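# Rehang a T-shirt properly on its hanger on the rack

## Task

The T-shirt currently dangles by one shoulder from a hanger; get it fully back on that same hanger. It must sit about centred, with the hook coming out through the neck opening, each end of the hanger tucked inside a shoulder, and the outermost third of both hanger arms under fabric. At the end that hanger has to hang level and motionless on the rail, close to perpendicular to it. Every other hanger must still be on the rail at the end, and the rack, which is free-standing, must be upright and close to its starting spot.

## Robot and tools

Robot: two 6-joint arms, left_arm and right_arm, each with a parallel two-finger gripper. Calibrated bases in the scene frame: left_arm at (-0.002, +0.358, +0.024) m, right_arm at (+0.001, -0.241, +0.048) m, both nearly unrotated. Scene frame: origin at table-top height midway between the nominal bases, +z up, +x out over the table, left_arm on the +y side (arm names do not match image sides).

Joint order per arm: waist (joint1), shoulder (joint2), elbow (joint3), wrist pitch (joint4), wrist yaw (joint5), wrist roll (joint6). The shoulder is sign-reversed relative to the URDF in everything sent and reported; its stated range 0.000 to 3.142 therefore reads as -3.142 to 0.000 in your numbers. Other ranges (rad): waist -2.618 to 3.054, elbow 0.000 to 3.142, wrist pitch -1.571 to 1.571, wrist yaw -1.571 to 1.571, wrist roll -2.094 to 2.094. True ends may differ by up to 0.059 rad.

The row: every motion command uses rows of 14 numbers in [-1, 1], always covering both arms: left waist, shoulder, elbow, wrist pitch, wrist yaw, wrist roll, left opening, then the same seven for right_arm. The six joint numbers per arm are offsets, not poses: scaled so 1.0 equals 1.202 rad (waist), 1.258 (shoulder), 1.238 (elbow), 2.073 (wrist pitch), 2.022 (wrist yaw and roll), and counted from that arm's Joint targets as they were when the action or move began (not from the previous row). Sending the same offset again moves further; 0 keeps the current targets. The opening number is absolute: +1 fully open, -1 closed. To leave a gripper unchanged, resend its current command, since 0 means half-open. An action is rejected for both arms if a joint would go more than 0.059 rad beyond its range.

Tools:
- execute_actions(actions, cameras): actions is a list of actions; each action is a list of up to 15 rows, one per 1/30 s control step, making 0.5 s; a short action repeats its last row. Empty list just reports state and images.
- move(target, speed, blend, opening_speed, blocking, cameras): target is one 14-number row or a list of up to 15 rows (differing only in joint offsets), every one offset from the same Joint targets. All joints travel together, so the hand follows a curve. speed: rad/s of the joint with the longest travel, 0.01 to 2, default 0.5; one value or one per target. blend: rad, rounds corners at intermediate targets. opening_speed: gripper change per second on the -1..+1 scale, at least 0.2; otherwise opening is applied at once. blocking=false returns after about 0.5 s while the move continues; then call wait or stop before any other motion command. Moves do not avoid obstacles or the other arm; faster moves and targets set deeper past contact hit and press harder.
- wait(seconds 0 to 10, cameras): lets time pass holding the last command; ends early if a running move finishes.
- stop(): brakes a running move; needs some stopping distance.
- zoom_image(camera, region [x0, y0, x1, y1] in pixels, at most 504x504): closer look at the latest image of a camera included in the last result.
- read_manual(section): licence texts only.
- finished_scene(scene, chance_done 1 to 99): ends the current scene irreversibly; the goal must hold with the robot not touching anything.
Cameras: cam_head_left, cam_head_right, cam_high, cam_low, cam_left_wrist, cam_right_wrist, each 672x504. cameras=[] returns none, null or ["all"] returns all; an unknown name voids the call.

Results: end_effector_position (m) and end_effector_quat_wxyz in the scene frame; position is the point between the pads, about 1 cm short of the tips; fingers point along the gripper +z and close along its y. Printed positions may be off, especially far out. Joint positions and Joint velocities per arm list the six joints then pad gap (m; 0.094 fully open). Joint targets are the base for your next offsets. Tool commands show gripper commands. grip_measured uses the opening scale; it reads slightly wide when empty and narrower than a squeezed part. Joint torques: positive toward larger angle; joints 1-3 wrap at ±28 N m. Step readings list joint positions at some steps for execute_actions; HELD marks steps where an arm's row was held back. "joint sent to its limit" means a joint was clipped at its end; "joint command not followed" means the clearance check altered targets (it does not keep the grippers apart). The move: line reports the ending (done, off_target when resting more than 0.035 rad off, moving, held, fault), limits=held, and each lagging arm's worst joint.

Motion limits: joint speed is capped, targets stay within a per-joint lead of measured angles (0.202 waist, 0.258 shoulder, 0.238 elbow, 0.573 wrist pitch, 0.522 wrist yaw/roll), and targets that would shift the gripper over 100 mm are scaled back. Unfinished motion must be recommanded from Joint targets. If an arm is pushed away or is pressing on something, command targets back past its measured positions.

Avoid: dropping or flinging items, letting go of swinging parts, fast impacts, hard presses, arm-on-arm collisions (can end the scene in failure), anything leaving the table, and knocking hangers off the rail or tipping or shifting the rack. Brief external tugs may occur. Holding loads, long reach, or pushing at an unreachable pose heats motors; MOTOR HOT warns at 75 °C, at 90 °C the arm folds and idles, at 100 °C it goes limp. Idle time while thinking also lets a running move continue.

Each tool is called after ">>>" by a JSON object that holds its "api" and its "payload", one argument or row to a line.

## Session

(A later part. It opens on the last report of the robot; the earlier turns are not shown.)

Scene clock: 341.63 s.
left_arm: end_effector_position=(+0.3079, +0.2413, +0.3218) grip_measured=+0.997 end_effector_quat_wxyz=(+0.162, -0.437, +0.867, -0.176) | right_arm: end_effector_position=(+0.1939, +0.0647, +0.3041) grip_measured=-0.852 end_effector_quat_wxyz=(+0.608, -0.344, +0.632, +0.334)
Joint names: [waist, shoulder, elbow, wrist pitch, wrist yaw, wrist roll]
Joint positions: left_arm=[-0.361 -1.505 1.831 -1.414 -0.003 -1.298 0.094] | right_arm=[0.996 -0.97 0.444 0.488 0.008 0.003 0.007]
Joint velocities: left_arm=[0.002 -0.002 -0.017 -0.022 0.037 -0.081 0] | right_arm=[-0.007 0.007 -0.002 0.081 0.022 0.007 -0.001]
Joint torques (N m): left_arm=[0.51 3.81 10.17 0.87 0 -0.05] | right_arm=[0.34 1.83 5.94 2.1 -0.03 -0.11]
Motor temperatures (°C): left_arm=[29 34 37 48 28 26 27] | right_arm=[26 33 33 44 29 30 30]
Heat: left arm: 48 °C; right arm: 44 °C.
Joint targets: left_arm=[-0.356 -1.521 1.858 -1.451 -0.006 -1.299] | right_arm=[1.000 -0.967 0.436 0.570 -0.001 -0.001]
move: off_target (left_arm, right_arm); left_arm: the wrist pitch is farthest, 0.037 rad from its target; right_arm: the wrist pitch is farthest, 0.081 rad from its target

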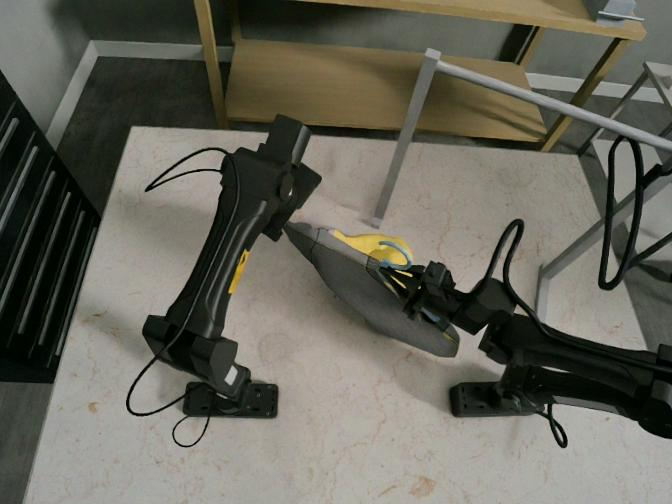

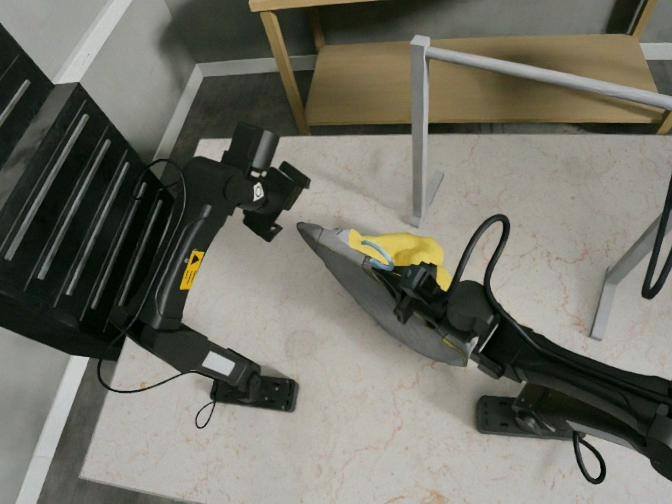

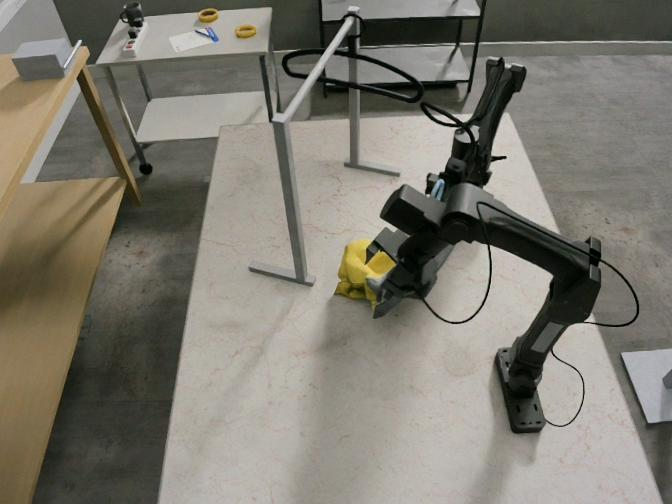

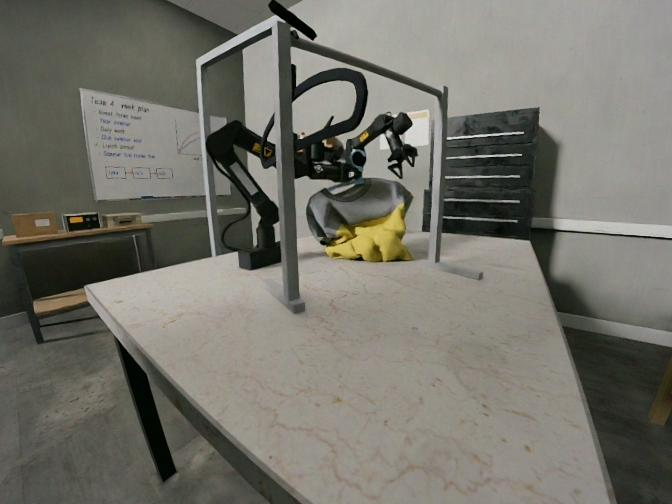

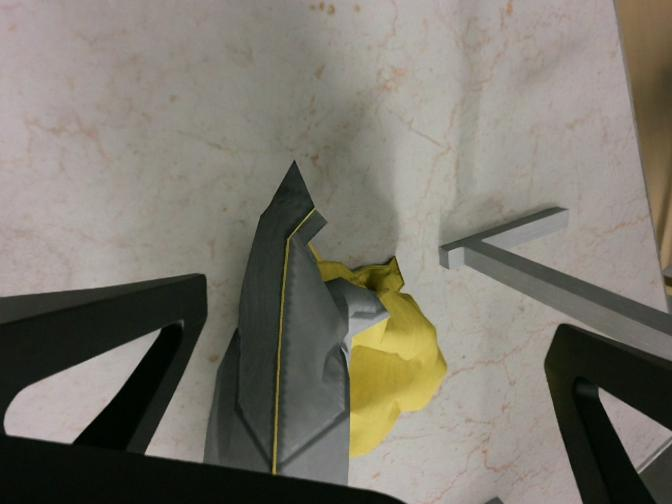

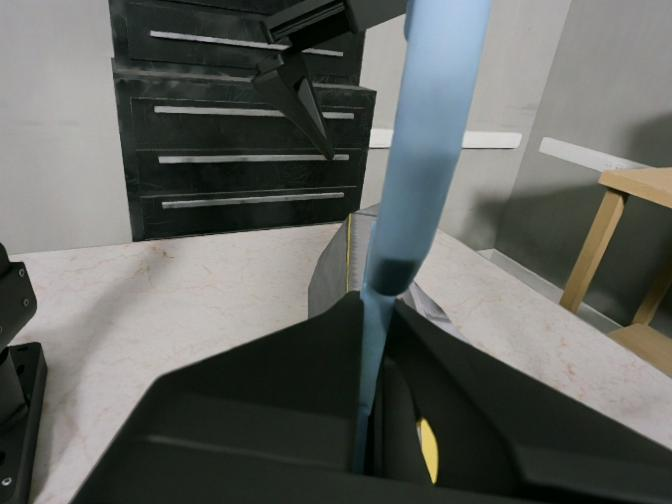

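>>> {"api": "move", "payload": {
  "target": [
    [0.035,0.12,-0.176,0.029,0,0,1,0,0,0,0,0,0,-1],
    [0.029,0.096,-0.428,0.196,0,0,1,0,0,0,0,0,0,-1]
  ],
  "speed": 0.25,
  "cameras": ["cam_head_left","cam_high","cam_left_wrist","cam_low"]
}}

Scene clock: 345.57 s.
left_arm: end_effector_position=(+0.3123, +0.2545, +0.2327) grip_measured=+0.997 end_effector_quat_wxyz=(+0.161, -0.456, +0.859, -0.168) | right_arm: end_effector_position=(+0.1939, +0.0647, +0.3041) grip_measured=-0.852 end_effector_quat_wxyz=(+0.608, -0.344, +0.632, +0.334)
Joint names: [waist, shoulder, elbow, wrist pitch, wrist yaw, wrist roll]
Joint positions: left_arm=[-0.319 -1.385 1.351 -1.067 -0.003 -1.299 0.094] | right_arm=[0.996 -0.97 0.444 0.488 0.008 0.003 0.007]
Joint velocities: left_arm=[-0.002 -0.002 -0.002 -0.007 -0.066 -0.022 0] | right_arm=[-0.002 -0.012 0.002 -0.007 0.007 -0.007 0]
Joint torques (N m): left_arm=[-0.1 3.66 6.63 1.39 0 -0.07] | right_arm=[0.34 1.84 5.96 2.09 -0.03 -0.11]
Motor temperatures (°C): left_arm=[29 34 36 47 28 26 27] | right_arm=[26 33 33 46 29 30 30]
Heat: left arm: 47 °C; right arm: 46 °C.
Joint targets: left_arm=[-0.321 -1.400 1.328 -1.044 -0.006 -1.299] | right_arm=[1.000 -0.967 0.436 0.570 -0.001 -0.001]
move: off_target (right_arm); right_arm: the wrist pitch is farthest, 0.082 rad from its target
Images, in order (width x height): cam_head_left 672x504, cam_high 672x504, cam_low 672x504, cam_left_wrist 672x504.

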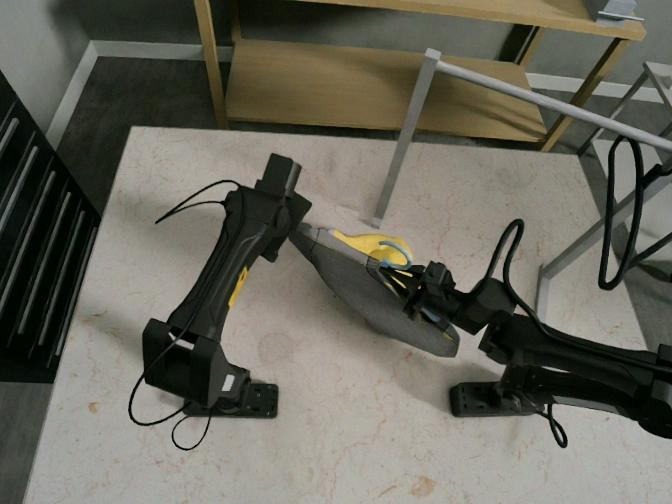

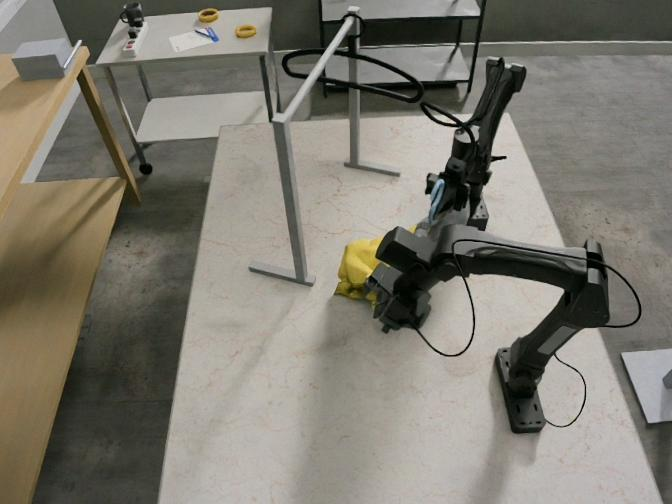

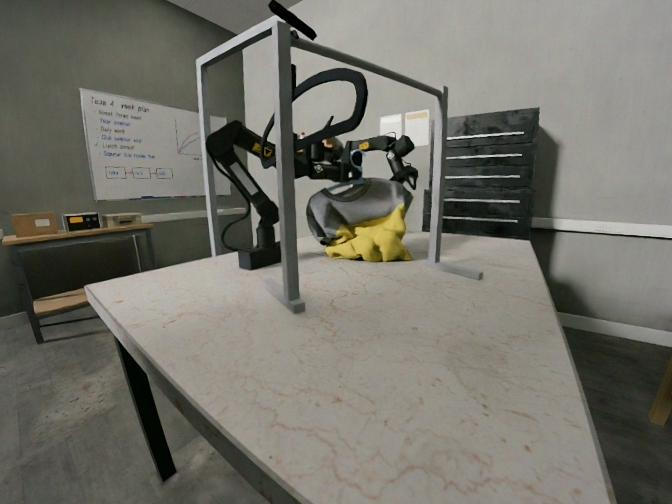

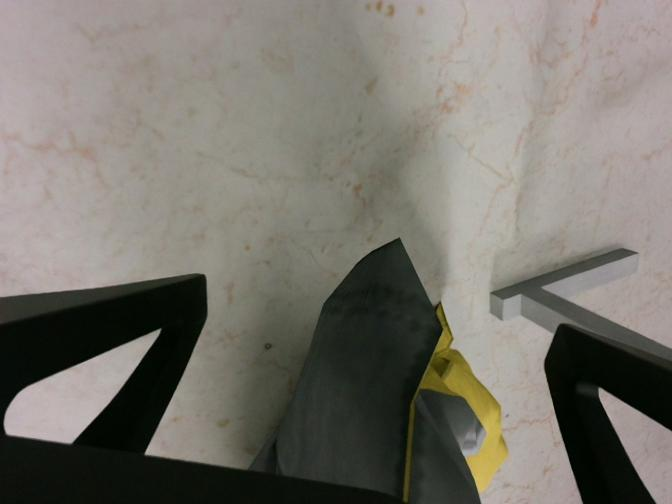

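>>> {"api": "move", "payload": {
  "target": [0,0,0,0,0,0,-1,0,0,0,0,0,0,-1],
  "opening_speed": 1,
  "cameras": ["cam_head_left","cam_left_wrist"]
}}

Scene clock: 348.50 s.
left_arm: end_effector_position=(+0.3165, +0.2565, +0.2344) grip_measured=-0.976 end_effector_quat_wxyz=(+0.172, -0.458, +0.856, -0.168) | right_arm: end_effector_position=(+0.1932, +0.0648, +0.2997) grip_measured=-0.852 end_effector_quat_wxyz=(+0.605, -0.347, +0.635, +0.332)
Joint names: [waist, shoulder, elbow, wrist pitch, wrist yaw, wrist roll]
Joint positions: left_arm=[-0.318 -1.385 1.351 -1.052 -0.019 -1.301 0.001] | right_arm=[0.996 -0.972 0.437 0.488 0.005 0.002 0.007]
Joint velocities: left_arm=[-0.027 -0.012 -0.002 -0.007 -0.022 -0.037 -0.001] | right_arm=[-0.007 0.007 0.007 -0.037 0.051 -0.037 0]
Joint torques (N m): left_arm=[-0.43 3.47 6.39 1.24 0.06 -0.05] | right_arm=[0.32 2.06 6.43 2.09 -0.01 -0.09]
Motor temperatures (°C): left_arm=[29 34 36 47 28 26 27] | right_arm=[26 33 33 46 29 30 30]
Heat: left arm: 47 °C; right arm: 46 °C.
Joint targets: left_arm=[-0.321 -1.400 1.328 -1.044 -0.006 -1.299] | right_arm=[1.000 -0.967 0.436 0.570 -0.001 -0.001]
move: off_target (right_arm); right_arm: the wrist pitch is farthest, 0.082 rad from its target
Images, in order (width x height): cam_head_left 672x504, cam_left_wrist 672x504.

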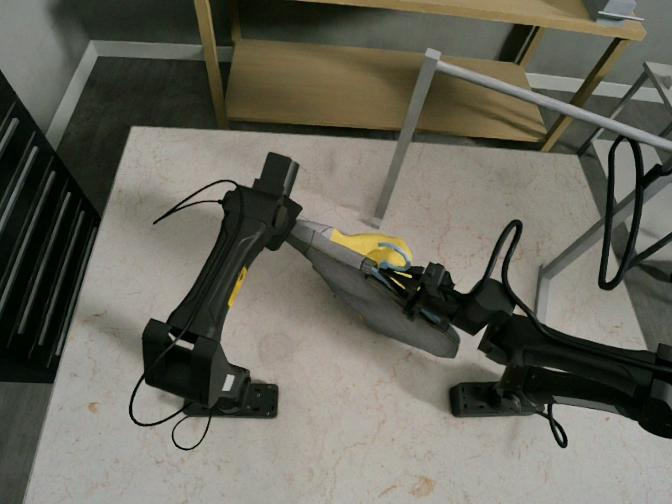

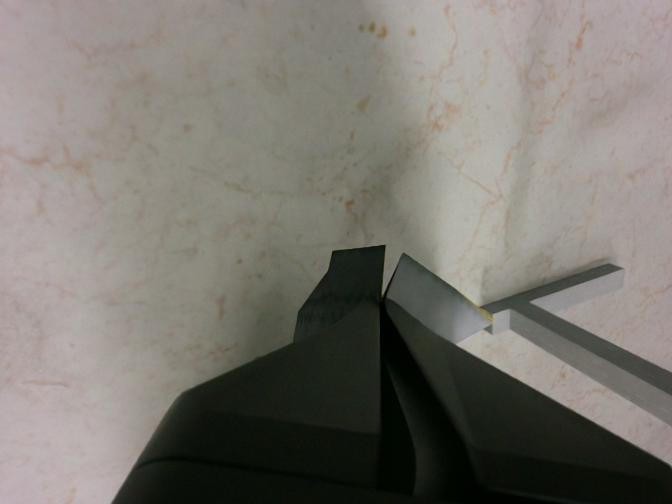

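>>> {"api": "move", "payload": {
  "target": [0.121,-0.045,0.05,-0.005,0,0.071,-1,0,0,0,0,0,0,-1],
  "speed": 0.12,
  "cameras": ["cam_head_left","cam_head_right","cam_right_wrist","cam_left_wrist"]
}}

Scene clock: 350.57 s.
left_arm: end_effector_position=(+0.3330, +0.2964, +0.2204) grip_measured=-0.979 end_effector_quat_wxyz=(+0.170, -0.462, +0.860, -0.137) | right_arm: end_effector_position=(+0.1921, +0.0655, +0.3005) grip_measured=-0.852 end_effector_quat_wxyz=(+0.605, -0.349, +0.632, +0.335)
Joint names: [waist, shoulder, elbow, wrist pitch, wrist yaw, wrist roll]
Joint positions: left_arm=[-0.181 -1.44 1.361 -1.052 0 -1.17 0.001] | right_arm=[0.996 -0.972 0.437 0.492 -0.002 0.002 0.007]
Joint velocities: left_arm=[-0.007 0.007 -0.007 -0.051 0.007 0.022 0] | right_arm=[-0.002 -0.012 0.007 -0.022 -0.007 -0.037 0.001]
Joint torques (N m): left_arm=[0.39 3.88 11.34 1.12 -0.04 0.15] | right_arm=[0.35 2.03 6.43 2.07 -0.01 -0.1]
Motor temperatures (°C): left_arm=[29 34 37 46 28 26 27] | right_arm=[26 33 33 47 29 30 30]
Heat: left arm: 46 °C; right arm: 47 °C.
Joint targets: left_arm=[-0.175 -1.457 1.390 -1.055 -0.006 -1.156] | right_arm=[1.000 -0.967 0.436 0.570 -0.001 -0.001]
move: off_target (right_arm); right_arm: the wrist pitch is farthest, 0.078 rad from its target
Images, in order (width x height): cam_head_left 672x504, cam_head_right 672x504, cam_left_wrist 672x504, cam_right_wrist 672x504.

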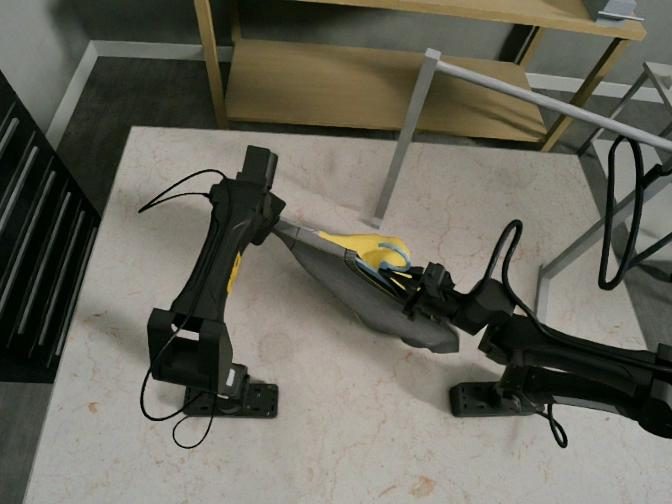

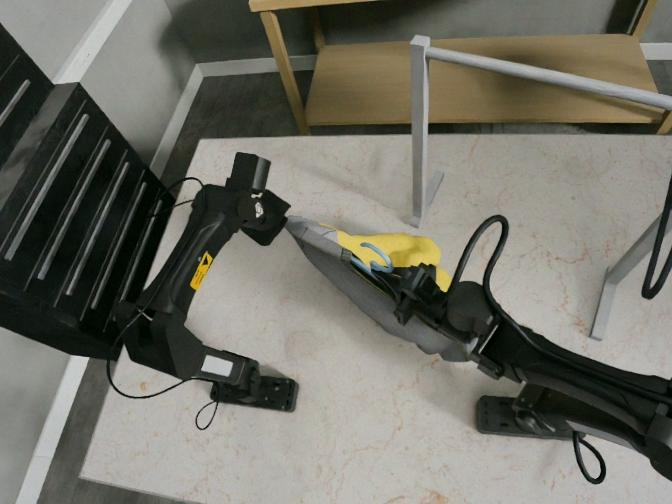

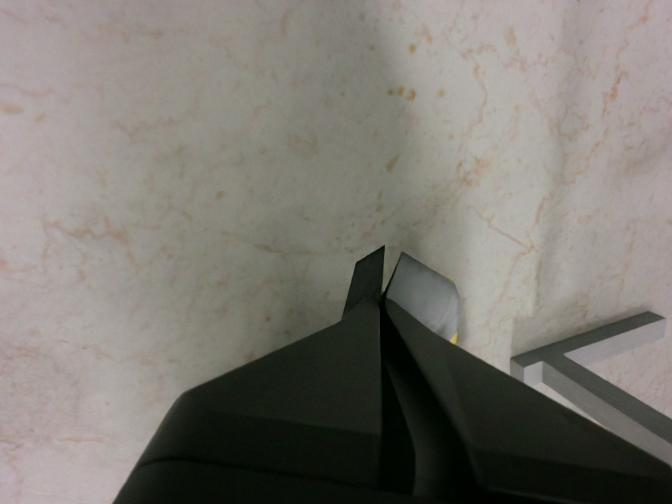

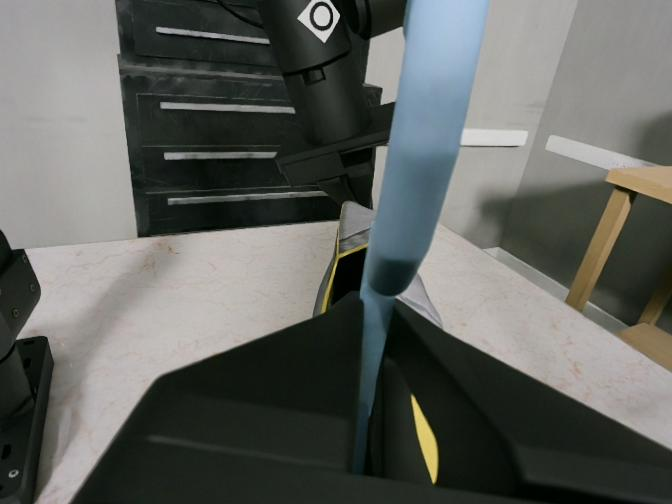

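>>> {"api": "zoom_image", "payload": {
  "camera": "cam_head_right",
  "region": [260, 190, 520, 390]
}}

>>> {"api": "zoom_image", "payload": {
  "camera": "cam_head_left",
  "region": [250, 190, 510, 390]
}}

Scaled by 1.938 from the camera's 672x504 image, which has a finer 960x720 frame.

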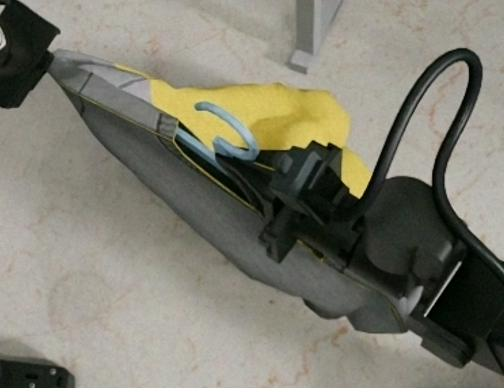

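Scaled by 1.938 from the camera's 672x504 image, which has a finer 960x720 frame.

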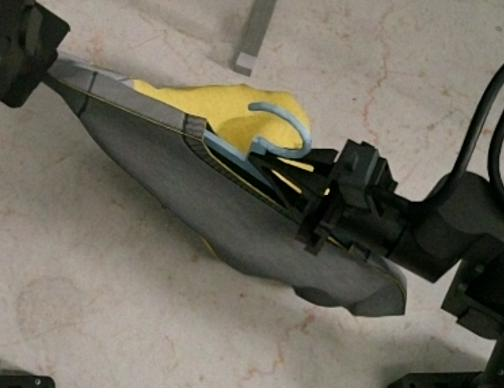

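>>> {"api": "move", "payload": {
  "target": [0.035,-0.006,0.016,0,0,0.02,-1,0,0,0,0,0,0,-1],
  "speed": 0.1,
  "cameras": ["cam_head_left","cam_right_wrist"]
}}

>>> {"api": "zoom_image", "payload": {
  "camera": "cam_head_left",
  "region": [250, 190, 510, 390]
}}

Scene clock: 352.70 s.
left_arm: end_effector_position=(+0.3391, +0.3094, +0.2248) grip_measured=-0.979 end_effector_quat_wxyz=(+0.180, -0.461, +0.858, -0.134) | right_arm: end_effector_position=(+0.1921, +0.0655, +0.3013) grip_measured=-0.852 end_effector_quat_wxyz=(+0.606, -0.349, +0.631, +0.336)
Joint names: [waist, shoulder, elbow, wrist pitch, wrist yaw, wrist roll]
Joint positions: left_arm=[-0.14 -1.447 1.38 -1.052 0.001 -1.13 0.001] | right_arm=[0.996 -0.972 0.437 0.495 -0.002 0.002 0.007]
Joint velocities: left_arm=[-0.002 0.002 -0.012 0.007 -0.007 0.007 0] | right_arm=[-0.022 0.002 -0.007 -0.037 -0.022 -0.022 0.001]
Joint torques (N m): left_arm=[0.58 3.88 11.66 1.14 -0.02 0.11] | right_arm=[0.34 2.04 6.45 2.04 -0.01 -0.1]
Motor temperatures (°C): left_arm=[29 34 37 46 28 26 28] | right_arm=[26 33 33 47 29 30 30]
Heat: left arm: 46 °C; right arm: 47 °C.
Joint targets: left_arm=[-0.133 -1.464 1.410 -1.055 -0.006 -1.115] | right_arm=[1.000 -0.967 0.436 0.570 -0.001 -0.001]
move: off_target (right_arm); right_arm: the wrist pitch is farthest, 0.075 rad from its target
Images, in order (width x height): cam_head_left 672x504, cam_right_wrist 672x504.

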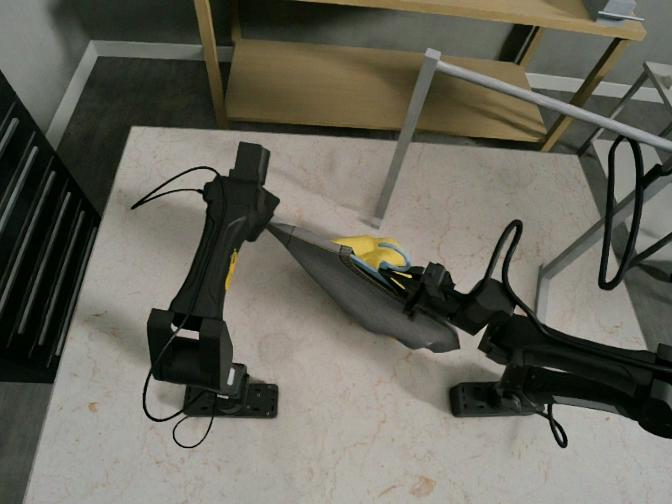

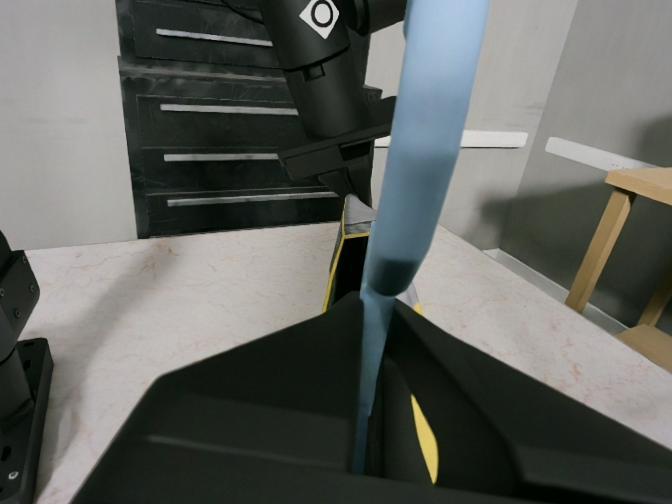

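Scaled by 1.938 from the camera's 672x504 image, which has a finer 960x720 frame.

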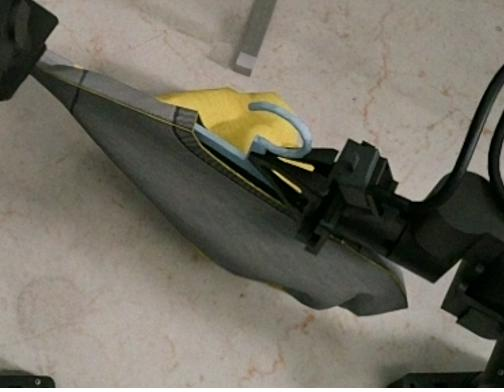

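>>> {"api": "move", "payload": {
  "target": [0,0,0,0,0,0,0.3,0,0,0,0,0,0,-1],
  "opening_speed": 0.8,
  "cameras": ["cam_head_left","cam_left_wrist"]
}}

Scene clock: 354.77 s.
left_arm: end_effector_position=(+0.3391, +0.3094, +0.2248) grip_measured=+0.297 end_effector_quat_wxyz=(+0.180, -0.461, +0.859, -0.134) | right_arm: end_effector_position=(+0.1926, +0.0653, +0.3013) grip_measured=-0.852 end_effector_quat_wxyz=(+0.606, -0.348, +0.632, +0.335)
Joint names: [waist, shoulder, elbow, wrist pitch, wrist yaw, wrist roll]
Joint positions: left_arm=[-0.14 -1.447 1.38 -1.052 0.001 -1.129 0.061] | right_arm=[0.996 -0.972 0.437 0.495 0.001 0.002 0.007]
Joint velocities: left_arm=[-0.002 0.017 -0.012 0.022 0.051 -0.037 0] | right_arm=[-0.002 -0.002 -0.012 -0.095 -0.022 -0.007 -0.001]
Joint torques (N m): left_arm=[0.57 4.18 11.47 1.13 -0.03 0.1] | right_arm=[0.32 2.04 6.46 2.04 -0.01 -0.1]
Motor temperatures (°C): left_arm=[29 34 37 46 28 26 28] | right_arm=[26 33 33 48 29 30 30]
Heat: left arm: 46 °C; right arm: 48 °C.
Joint targets: left_arm=[-0.133 -1.464 1.410 -1.055 -0.006 -1.115] | right_arm=[1.000 -0.967 0.436 0.570 -0.001 -0.001]
move: off_target (right_arm); right_arm: the wrist pitch is farthest, 0.075 rad from its target
Images, in order (width x height): cam_head_left 672x504, cam_left_wrist 672x504.

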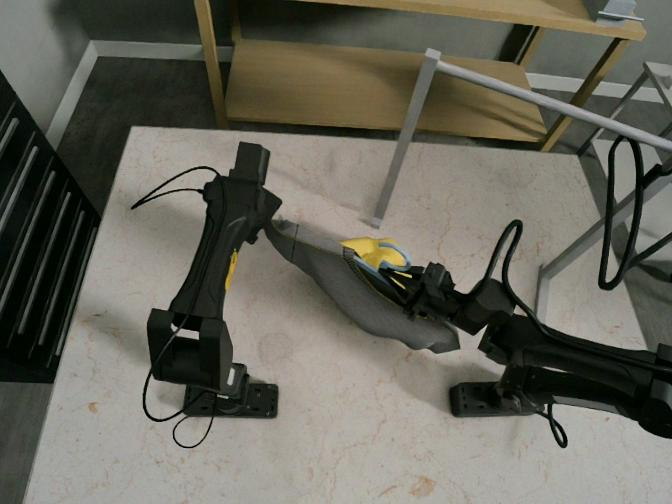

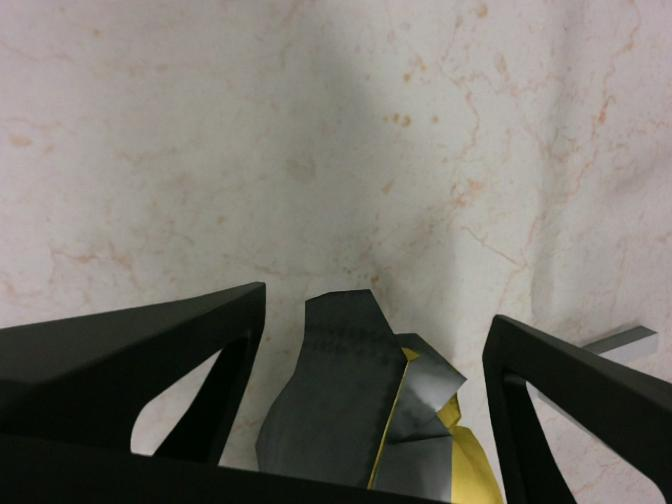

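>>> {"api": "move", "payload": {
  "target": [
    [0,0.016,0.25,-0.166,0,0,1,0,0,0,0,0,0,-1],
    [-0.472,0.607,0.073,-0.118,0,0.551,1,0,0,0,0,0,0,-1]
  ],
  "speed": 0.5,
  "opening_speed": 1,
  "cameras": ["cam_head_left","cam_low","cam_left_wrist"]
}}

Scene clock: 359.03 s.
left_arm: end_effector_position=(+0.1220, +0.2549, +0.4102) grip_measured=+0.997 end_effector_quat_wxyz=(+0.469, +0.291, +0.815, -0.175) | right_arm: end_effector_position=(+0.1928, +0.0651, +0.3013) grip_measured=-0.852 end_effector_quat_wxyz=(+0.607, -0.347, +0.632, +0.334)
Joint names: [waist, shoulder, elbow, wrist pitch, wrist yaw, wrist roll]
Joint positions: left_arm=[-0.695 -0.712 1.522 -1.333 0.001 -0.014 0.094] | right_arm=[0.996 -0.972 0.437 0.495 0.002 0.002 0.007]
Joint velocities: left_arm=[-0.012 0.002 -0.017 -0.081 -0.037 0.007 0] | right_arm=[-0.022 -0.002 -0.017 0.022 -0.022 -0.007 0]
Joint torques (N m): left_arm=[-0.55 -2.37 3.82 2.19 -0.05 0.11] | right_arm=[0.34 2.04 6.46 2.04 -0.01 -0.1]
Motor temperatures (°C): left_arm=[29 34 37 46 28 26 27] | right_arm=[26 33 33 48 29 30 30]
Heat: left arm: 46 °C; right arm: 48 °C.
Joint targets: left_arm=[-0.701 -0.701 1.500 -1.299 -0.006 -0.001] | right_arm=[1.000 -0.967 0.436 0.570 -0.001 -0.001]
move: off_target (right_arm); right_arm: the wrist pitch is farthest, 0.075 rad from its target
Images, in order (width x height): cam_head_left 672x504, cam_low 672x504, cam_left_wrist 672x504.

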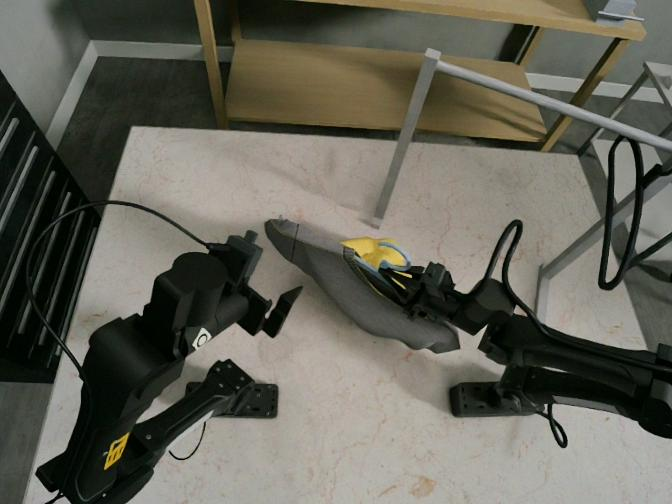

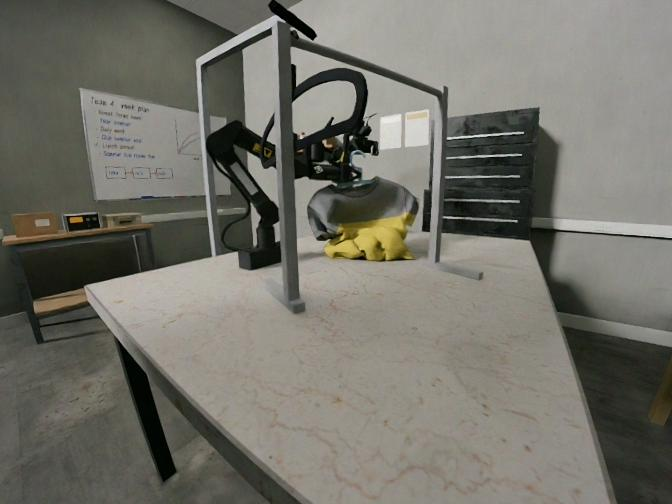

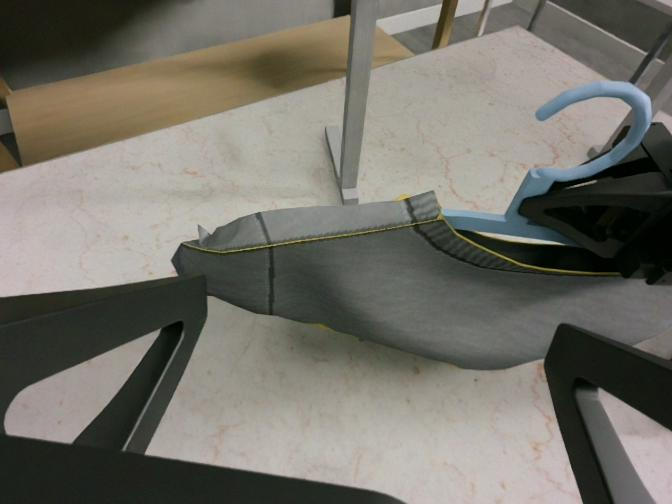

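>>> {"api": "move", "payload": {
  "target": [-0.4,0,0,0,0,0,1,0,0,0,0,0,0,-1],
  "cameras": ["cam_left_wrist"]
}}

>>> {"api": "zoom_image", "payload": {
  "camera": "cam_left_wrist",
  "region": [150, 50, 650, 420]
}}

Scene clock: 360.53 s.
left_arm: end_effector_position=(+0.0605, +0.2092, +0.4105) grip_measured=+0.997 end_effector_quat_wxyz=(+0.414, +0.478, +0.722, -0.281) | right_arm: end_effector_position=(+0.1931, +0.0650, +0.3013) grip_measured=-0.852 end_effector_quat_wxyz=(+0.607, -0.347, +0.632, +0.334)
Joint names: [waist, shoulder, elbow, wrist pitch, wrist yaw, wrist roll]
Joint positions: left_arm=[-1.177 -0.712 1.522 -1.331 0 -0.012 0.094] | right_arm=[0.996 -0.972 0.437 0.495 0.004 0.002 0.007]
Joint velocities: left_arm=[-0.012 -0.002 -0.007 -0.066 -0.051 -0.022 0] | right_arm=[-0.007 -0.022 -0.012 -0.037 0.007 0.037 0]
Joint torques (N m): left_arm=[-0.27 -2.14 3.75 2.16 -0.06 0.11] | right_arm=[0.36 2.03 6.45 2.04 -0.01 -0.1]
Motor temperatures (°C): left_arm=[29 34 37 46 28 26 27] | right_arm=[26 33 33 49 29 30 30]
Heat: left arm: 46 °C; right arm: 49 °C.
Joint targets: left_arm=[-1.182 -0.701 1.500 -1.299 -0.006 -0.001] | right_arm=[1.000 -0.967 0.436 0.570 -0.001 -0.001]
move: off_target (right_arm); right_arm: the wrist pitch is farthest, 0.075 rad from its target
Images, in order (width x height): cam_left_wrist 672x504.

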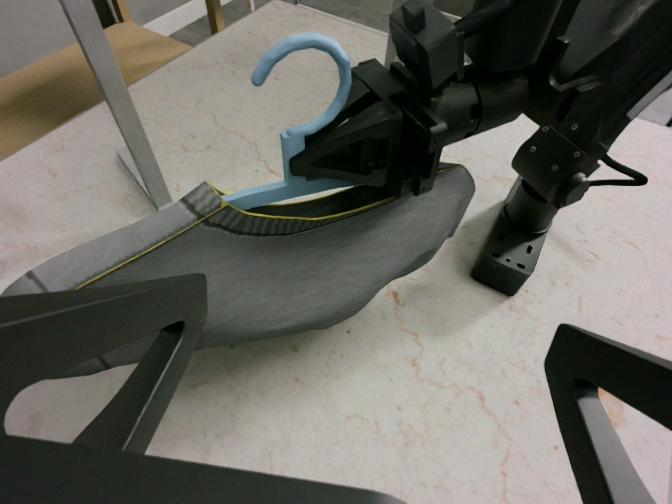

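Scaled by 1.008 from the camera's 672x504 image, which has a finer 960x720 frame.

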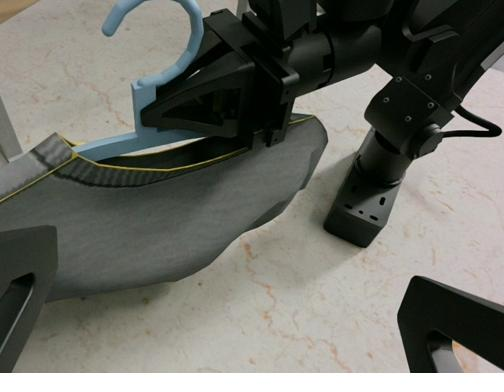

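>>> {"api": "zoom_image", "payload": {
  "camera": "cam_low",
  "region": [280, 110, 460, 280]
}}

This scene's latest camera images include none from cam_low. They are from: cam_left_wrist. cam_low's image comes with the result of a call that names it in "cameras".

>>> {"api": "execute_actions", "payload": {
  "actions": [],
  "cameras": ["cam_low","cam_high"]
}}

>>> {"api": "zoom_image", "payload": {
  "camera": "cam_low",
  "region": [280, 110, 460, 280]
}}

>>> {"api": "zoom_image", "payload": {
  "camera": "cam_high",
  "region": [320, 150, 500, 330]
}}

Scene clock: 361.20 s.
left_arm: end_effector_position=(+0.0605, +0.2092, +0.4105) grip_measured=+0.997 end_effector_quat_wxyz=(+0.414, +0.478, +0.722, -0.281) | right_arm: end_effector_position=(+0.1931, +0.0650, +0.3013) grip_measured=-0.852 end_effector_quat_wxyz=(+0.607, -0.347, +0.632, +0.334)
Joint names: [waist, shoulder, elbow, wrist pitch, wrist yaw, wrist roll]
Joint positions: left_arm=[-1.177 -0.712 1.522 -1.331 0 -0.012 0.094] | right_arm=[0.996 -0.972 0.437 0.495 0.004 0.002 0.007]
Joint velocities: left_arm=[-0.022 0.002 -0.007 0.022 0.022 0.007 0] | right_arm=[-0.002 0.017 -0.007 -0.037 0.022 0.037 0]
Joint torques (N m): left_arm=[-0.2 -2.25 3.75 2.17 -0.05 0.09] | right_arm=[0.36 2.04 6.43 2.04 -0.01 -0.09]
Motor temperatures (°C): left_arm=[29 34 37 46 28 26 27] | right_arm=[26 33 33 49 29 30 30]
Heat: left arm: 46 °C; right arm: 49 °C.
Joint targets: left_arm=[-1.182 -0.701 1.500 -1.299 -0.006 -0.001] | right_arm=[1.000 -0.967 0.436 0.570 -0.001 -0.001]
Tool commands: left_gripper/opening=+1.0 right_gripper/opening=-1.0
Images, in order (width x height): cam_high 672x504, cam_low 672x504.

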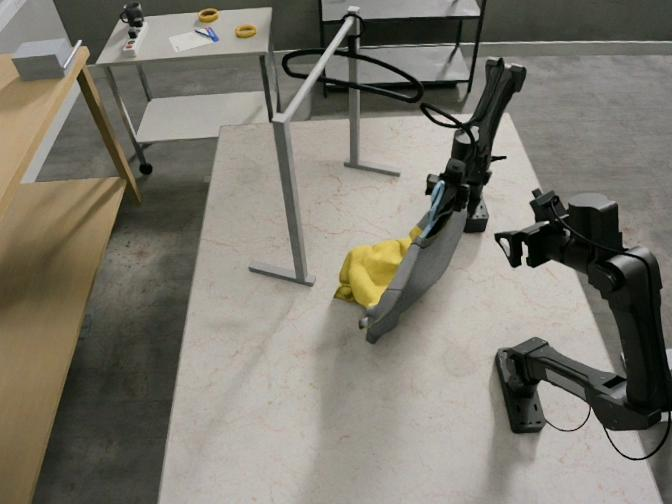

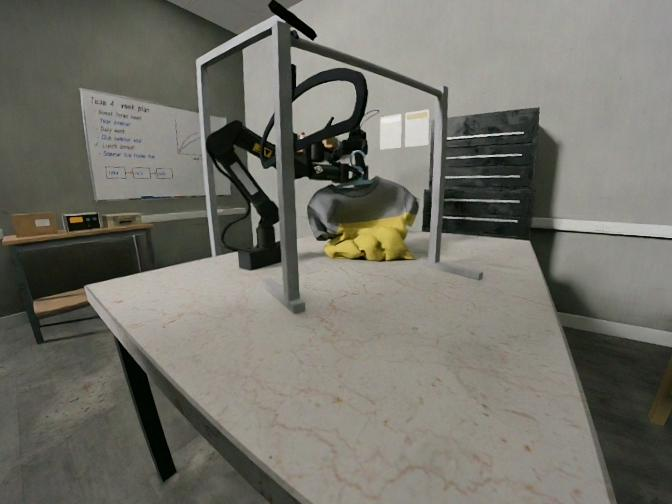

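Scaled by 2.800 from the camera's 672x504 image, which has a finer 960x720 frame.

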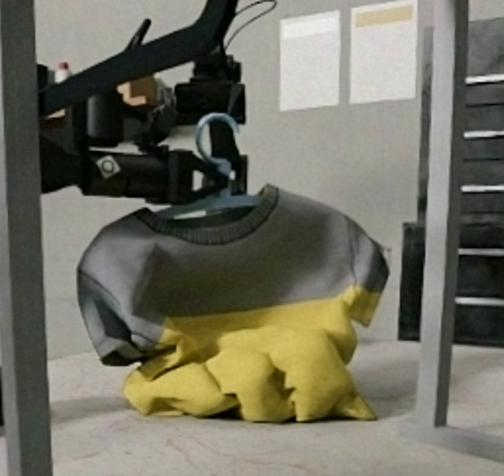

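Scaled by 2.800 from the camera's 672x504 image, which has a finer 960x720 frame.

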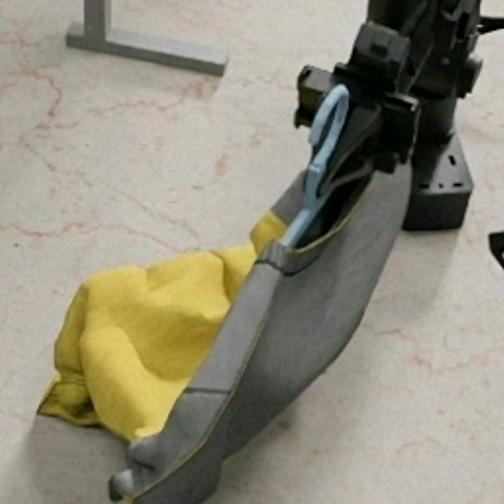

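>>> {"api": "move", "payload": {
  "target": [
    [0.873,0,0,0,0,0,1,0,0,0,0,0,0,-1],
    [0.873,-0.591,0.129,-0.049,0,-0.551,1,0,0,0,0,0,0,-1]
  ],
  "speed": 0.6,
  "cameras": ["cam_head_left","cam_left_wrist"]
}}

Scene clock: 366.17 s.
left_arm: end_effector_position=(+0.3052, +0.3156, +0.2821) grip_measured=+0.997 end_effector_quat_wxyz=(+0.160, -0.458, +0.866, -0.116) | right_arm: end_effector_position=(+0.1933, +0.0648, +0.3013) grip_measured=-0.852 end_effector_quat_wxyz=(+0.607, -0.346, +0.633, +0.333)
Joint names: [waist, shoulder, elbow, wrist pitch, wrist yaw, wrist roll]
Joint positions: left_arm=[-0.136 -1.437 1.633 -1.368 0 -1.113 0.094] | right_arm=[0.996 -0.972 0.437 0.495 0.005 0.002 0.007]
Joint velocities: left_arm=[0.007 -0.002 -0.002 0.007 -0.022 -0.022 -0.001] | right_arm=[-0.022 0.007 -0.002 0.066 0.022 0.066 -0.001]
Joint torques (N m): left_arm=[0.4 4.04 10.59 0.74 -0.06 -0.02] | right_arm=[0.34 2.03 6.45 2.04 -0.01 -0.09]
Motor temperatures (°C): left_arm=[29 34 37 47 28 26 27] | right_arm=[26 33 33 49 29 30 30]
Heat: left arm: 47 °C; right arm: 49 °C.
Joint targets: left_arm=[-0.132 -1.444 1.660 -1.401 -0.006 -1.115] | right_arm=[1.000 -0.967 0.436 0.570 -0.001 -0.001]
move: off_target (right_arm); right_arm: the wrist pitch is farthest, 0.075 rad from its target
Images, in order (width x height): cam_head_left 672x504, cam_left_wrist 672x504.

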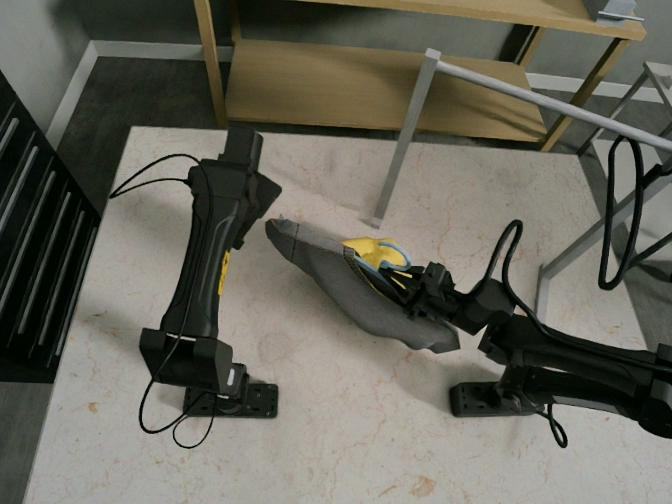

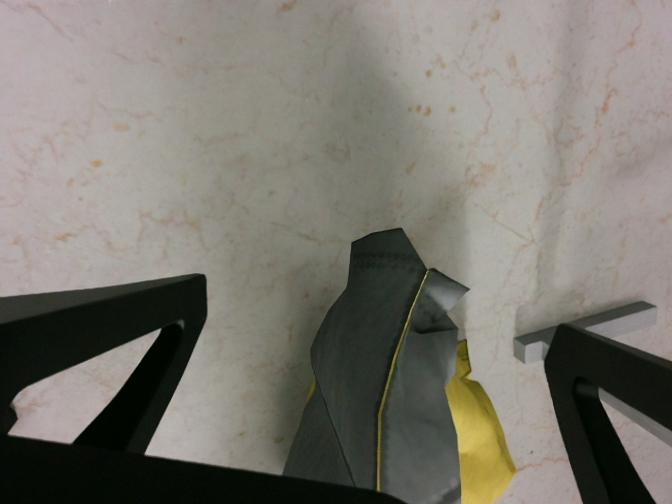

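>>> {"api": "move", "payload": {
  "target": [-0.027,-0.013,-0.218,0.169,0,-0.012,1,0,0,0,0,0,0,-1],
  "speed": 0.3,
  "cameras": []
}}

>>> {"api": "move", "payload": {
  "target": [0,0,0,0,0,0,-1,0,0,0,0,0,0,-1],
  "opening_speed": 1,
  "cameras": ["cam_left_wrist"]
}}

>>> {"api": "move", "payload": {
  "target": [0.079,-0.013,0.036,0,0,0.05,-1,0,0,0,0,0,0,-1],
  "speed": 0.12,
  "cameras": ["cam_head_left","cam_low"]
}}

>>> {"api": "zoom_image", "payload": {
  "camera": "cam_low",
  "region": [280, 110, 460, 280]
}}

Scene clock: 368.27 s.
left_arm: end_effector_position=(+0.3388, +0.3029, +0.2342) grip_measured=+0.997 end_effector_quat_wxyz=(+0.182, -0.456, +0.860, -0.139) | right_arm: end_effector_position=(+0.1933, +0.0648, +0.3013) grip_measured=-0.852 end_effector_quat_wxyz=(+0.607, -0.346, +0.633, +0.333)
Joint names: [waist, shoulder, elbow, wrist pitch, wrist yaw, wrist roll]
Joint positions: left_arm=[-0.159 -1.447 1.413 -1.075 0 -1.138 0.094] | right_arm=[0.996 -0.972 0.437 0.495 0.005 0.002 0.007]
Joint velocities: left_arm=[-0.017 -0.012 0.007 -0.066 -0.007 -0.051 -0.001] | right_arm=[-0.017 -0.002 -0.002 -0.007 -0.022 -0.066 -0.001]
Joint torques (N m): left_arm=[-0.57 4.33 6.6 1.34 -0.02 -0.06] | right_arm=[0.32 2.06 6.43 2.03 -0.02 -0.1]
Motor temperatures (°C): left_arm=[29 34 37 46 28 26 27] | right_arm=[26 33 33 50 29 30 30]
Heat: left arm: 46 °C; right arm: 50 °C.
Joint targets: left_arm=[-0.165 -1.461 1.390 -1.050 -0.006 -1.140] | right_arm=[1.000 -0.967 0.436 0.570 -0.001 -0.001]
move: off_target (right_arm); right_arm: the wrist pitch is farthest, 0.075 rad from its target
No camera images: "cameras" was empty.

Scene clock: 370.50 s.
left_arm: end_effector_position=(+0.3391, +0.3029, +0.2344) grip_measured=-0.992 end_effector_quat_wxyz=(+0.183, -0.457, +0.860, -0.139) | right_arm: end_effector_position=(+0.1933, +0.0648, +0.3013) grip_measured=-0.852 end_effector_quat_wxyz=(+0.607, -0.346, +0.633, +0.333)
Joint names: [waist, shoulder, elbow, wrist pitch, wrist yaw, wrist roll]
Joint positions: left_arm=[-0.159 -1.447 1.413 -1.073 0 -1.14 0] | right_arm=[0.996 -0.972 0.437 0.495 0.005 0.002 0.007]
Joint velocities: left_arm=[-0.002 0.017 -0.007 0.051 -0.022 -0.051 0] | right_arm=[-0.007 0.002 0.002 0.037 -0.022 0.007 0]
Joint torques (N m): left_arm=[-0.27 4.31 6.58 1.37 -0.03 -0.06] | right_arm=[0.35 2.03 6.45 2.04 -0.01 -0.1]
Motor temperatures (°C): left_arm=[29 34 37 46 28 26 27] | right_arm=[26 33 33 50 29 30 30]
Heat: left arm: 46 °C; right arm: 50 °C.
Joint targets: left_arm=[-0.165 -1.461 1.390 -1.050 -0.006 -1.140] | right_arm=[1.000 -0.967 0.436 0.570 -0.001 -0.001]
move: off_target (right_arm); right_arm: the wrist pitch is farthest, 0.075 rad from its target
Images, in order (width x height): cam_left_wrist 672x504.

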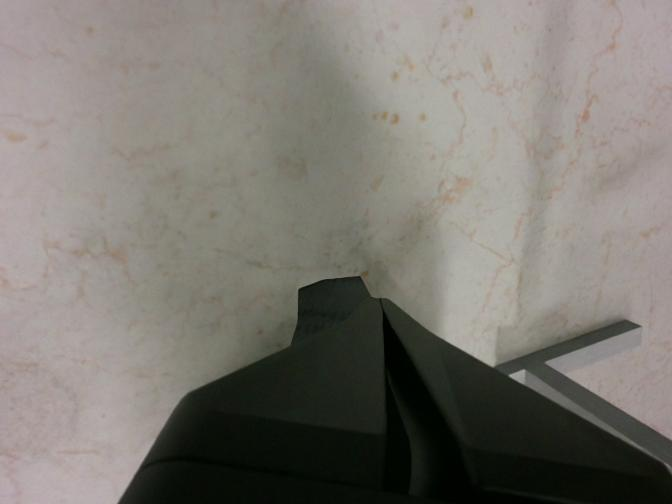

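Scene clock: 371.87 s.
left_arm: end_effector_position=(+0.3437, +0.3319, +0.2302) grip_measured=-0.992 end_effector_quat_wxyz=(+0.189, -0.457, +0.861, -0.120) | right_arm: end_effector_position=(+0.1933, +0.0648, +0.3013) grip_measured=-0.852 end_effector_quat_wxyz=(+0.607, -0.346, +0.633, +0.333)
Joint names: [waist, shoulder, elbow, wrist pitch, wrist yaw, wrist roll]
Joint positions: left_arm=[-0.074 -1.46 1.413 -1.073 0 -1.054 0] | right_arm=[0.996 -0.972 0.437 0.495 0.005 0.002 0.007]
Joint velocities: left_arm=[-0.012 0.002 -0.012 0.007 0.007 -0.051 0] | right_arm=[-0.002 0.007 0.002 0.051 0.007 -0.051 -0.001]
Joint torques (N m): left_arm=[0.31 4.01 10.44 1.37 -0.01 0.09] | right_arm=[0.34 2.06 6.43 2.04 -0.01 -0.1]
Motor temperatures (°C): left_arm=[29 34 37 46 28 26 27] | right_arm=[26 33 33 50 29 30 30]
Heat: left arm: 46 °C; right arm: 50 °C.
Joint targets: left_arm=[-0.070 -1.477 1.435 -1.050 -0.006 -1.039] | right_arm=[1.000 -0.967 0.436 0.570 -0.001 -0.001]
move: off_target (right_arm); right_arm: the wrist pitch is farthest, 0.075 rad from its target
Images, in order (width x height): cam_head_left 672x504, cam_low 672x504.

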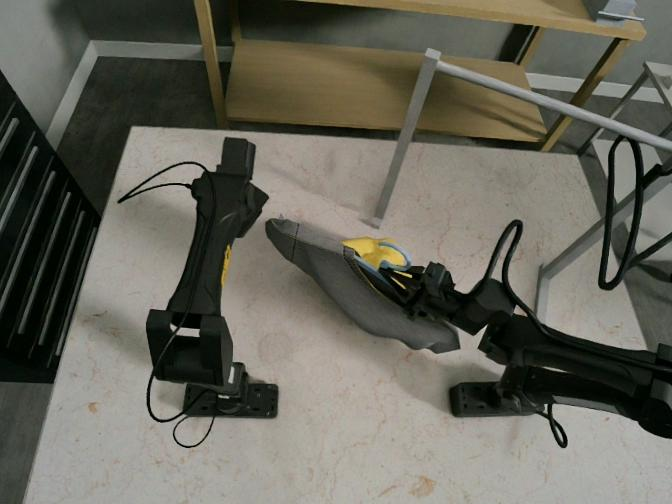

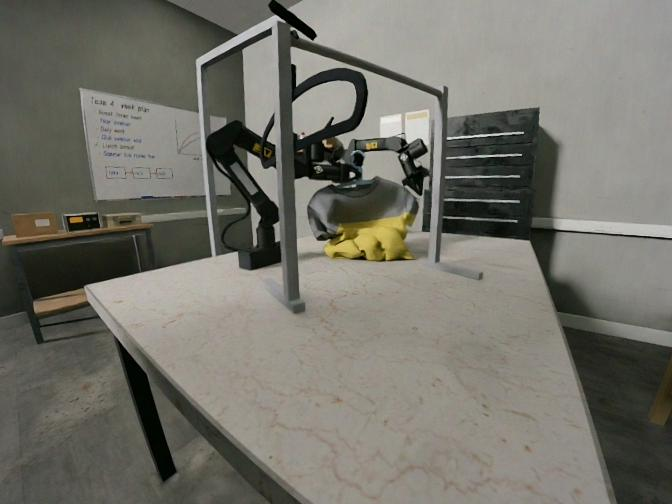

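Scaled by 2.800 from the camera's 672x504 image, which has a finer 960x720 frame.

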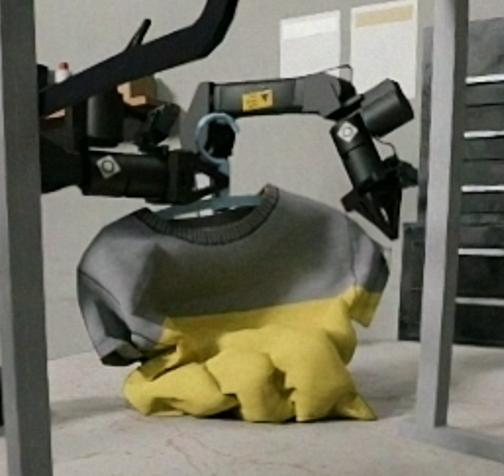

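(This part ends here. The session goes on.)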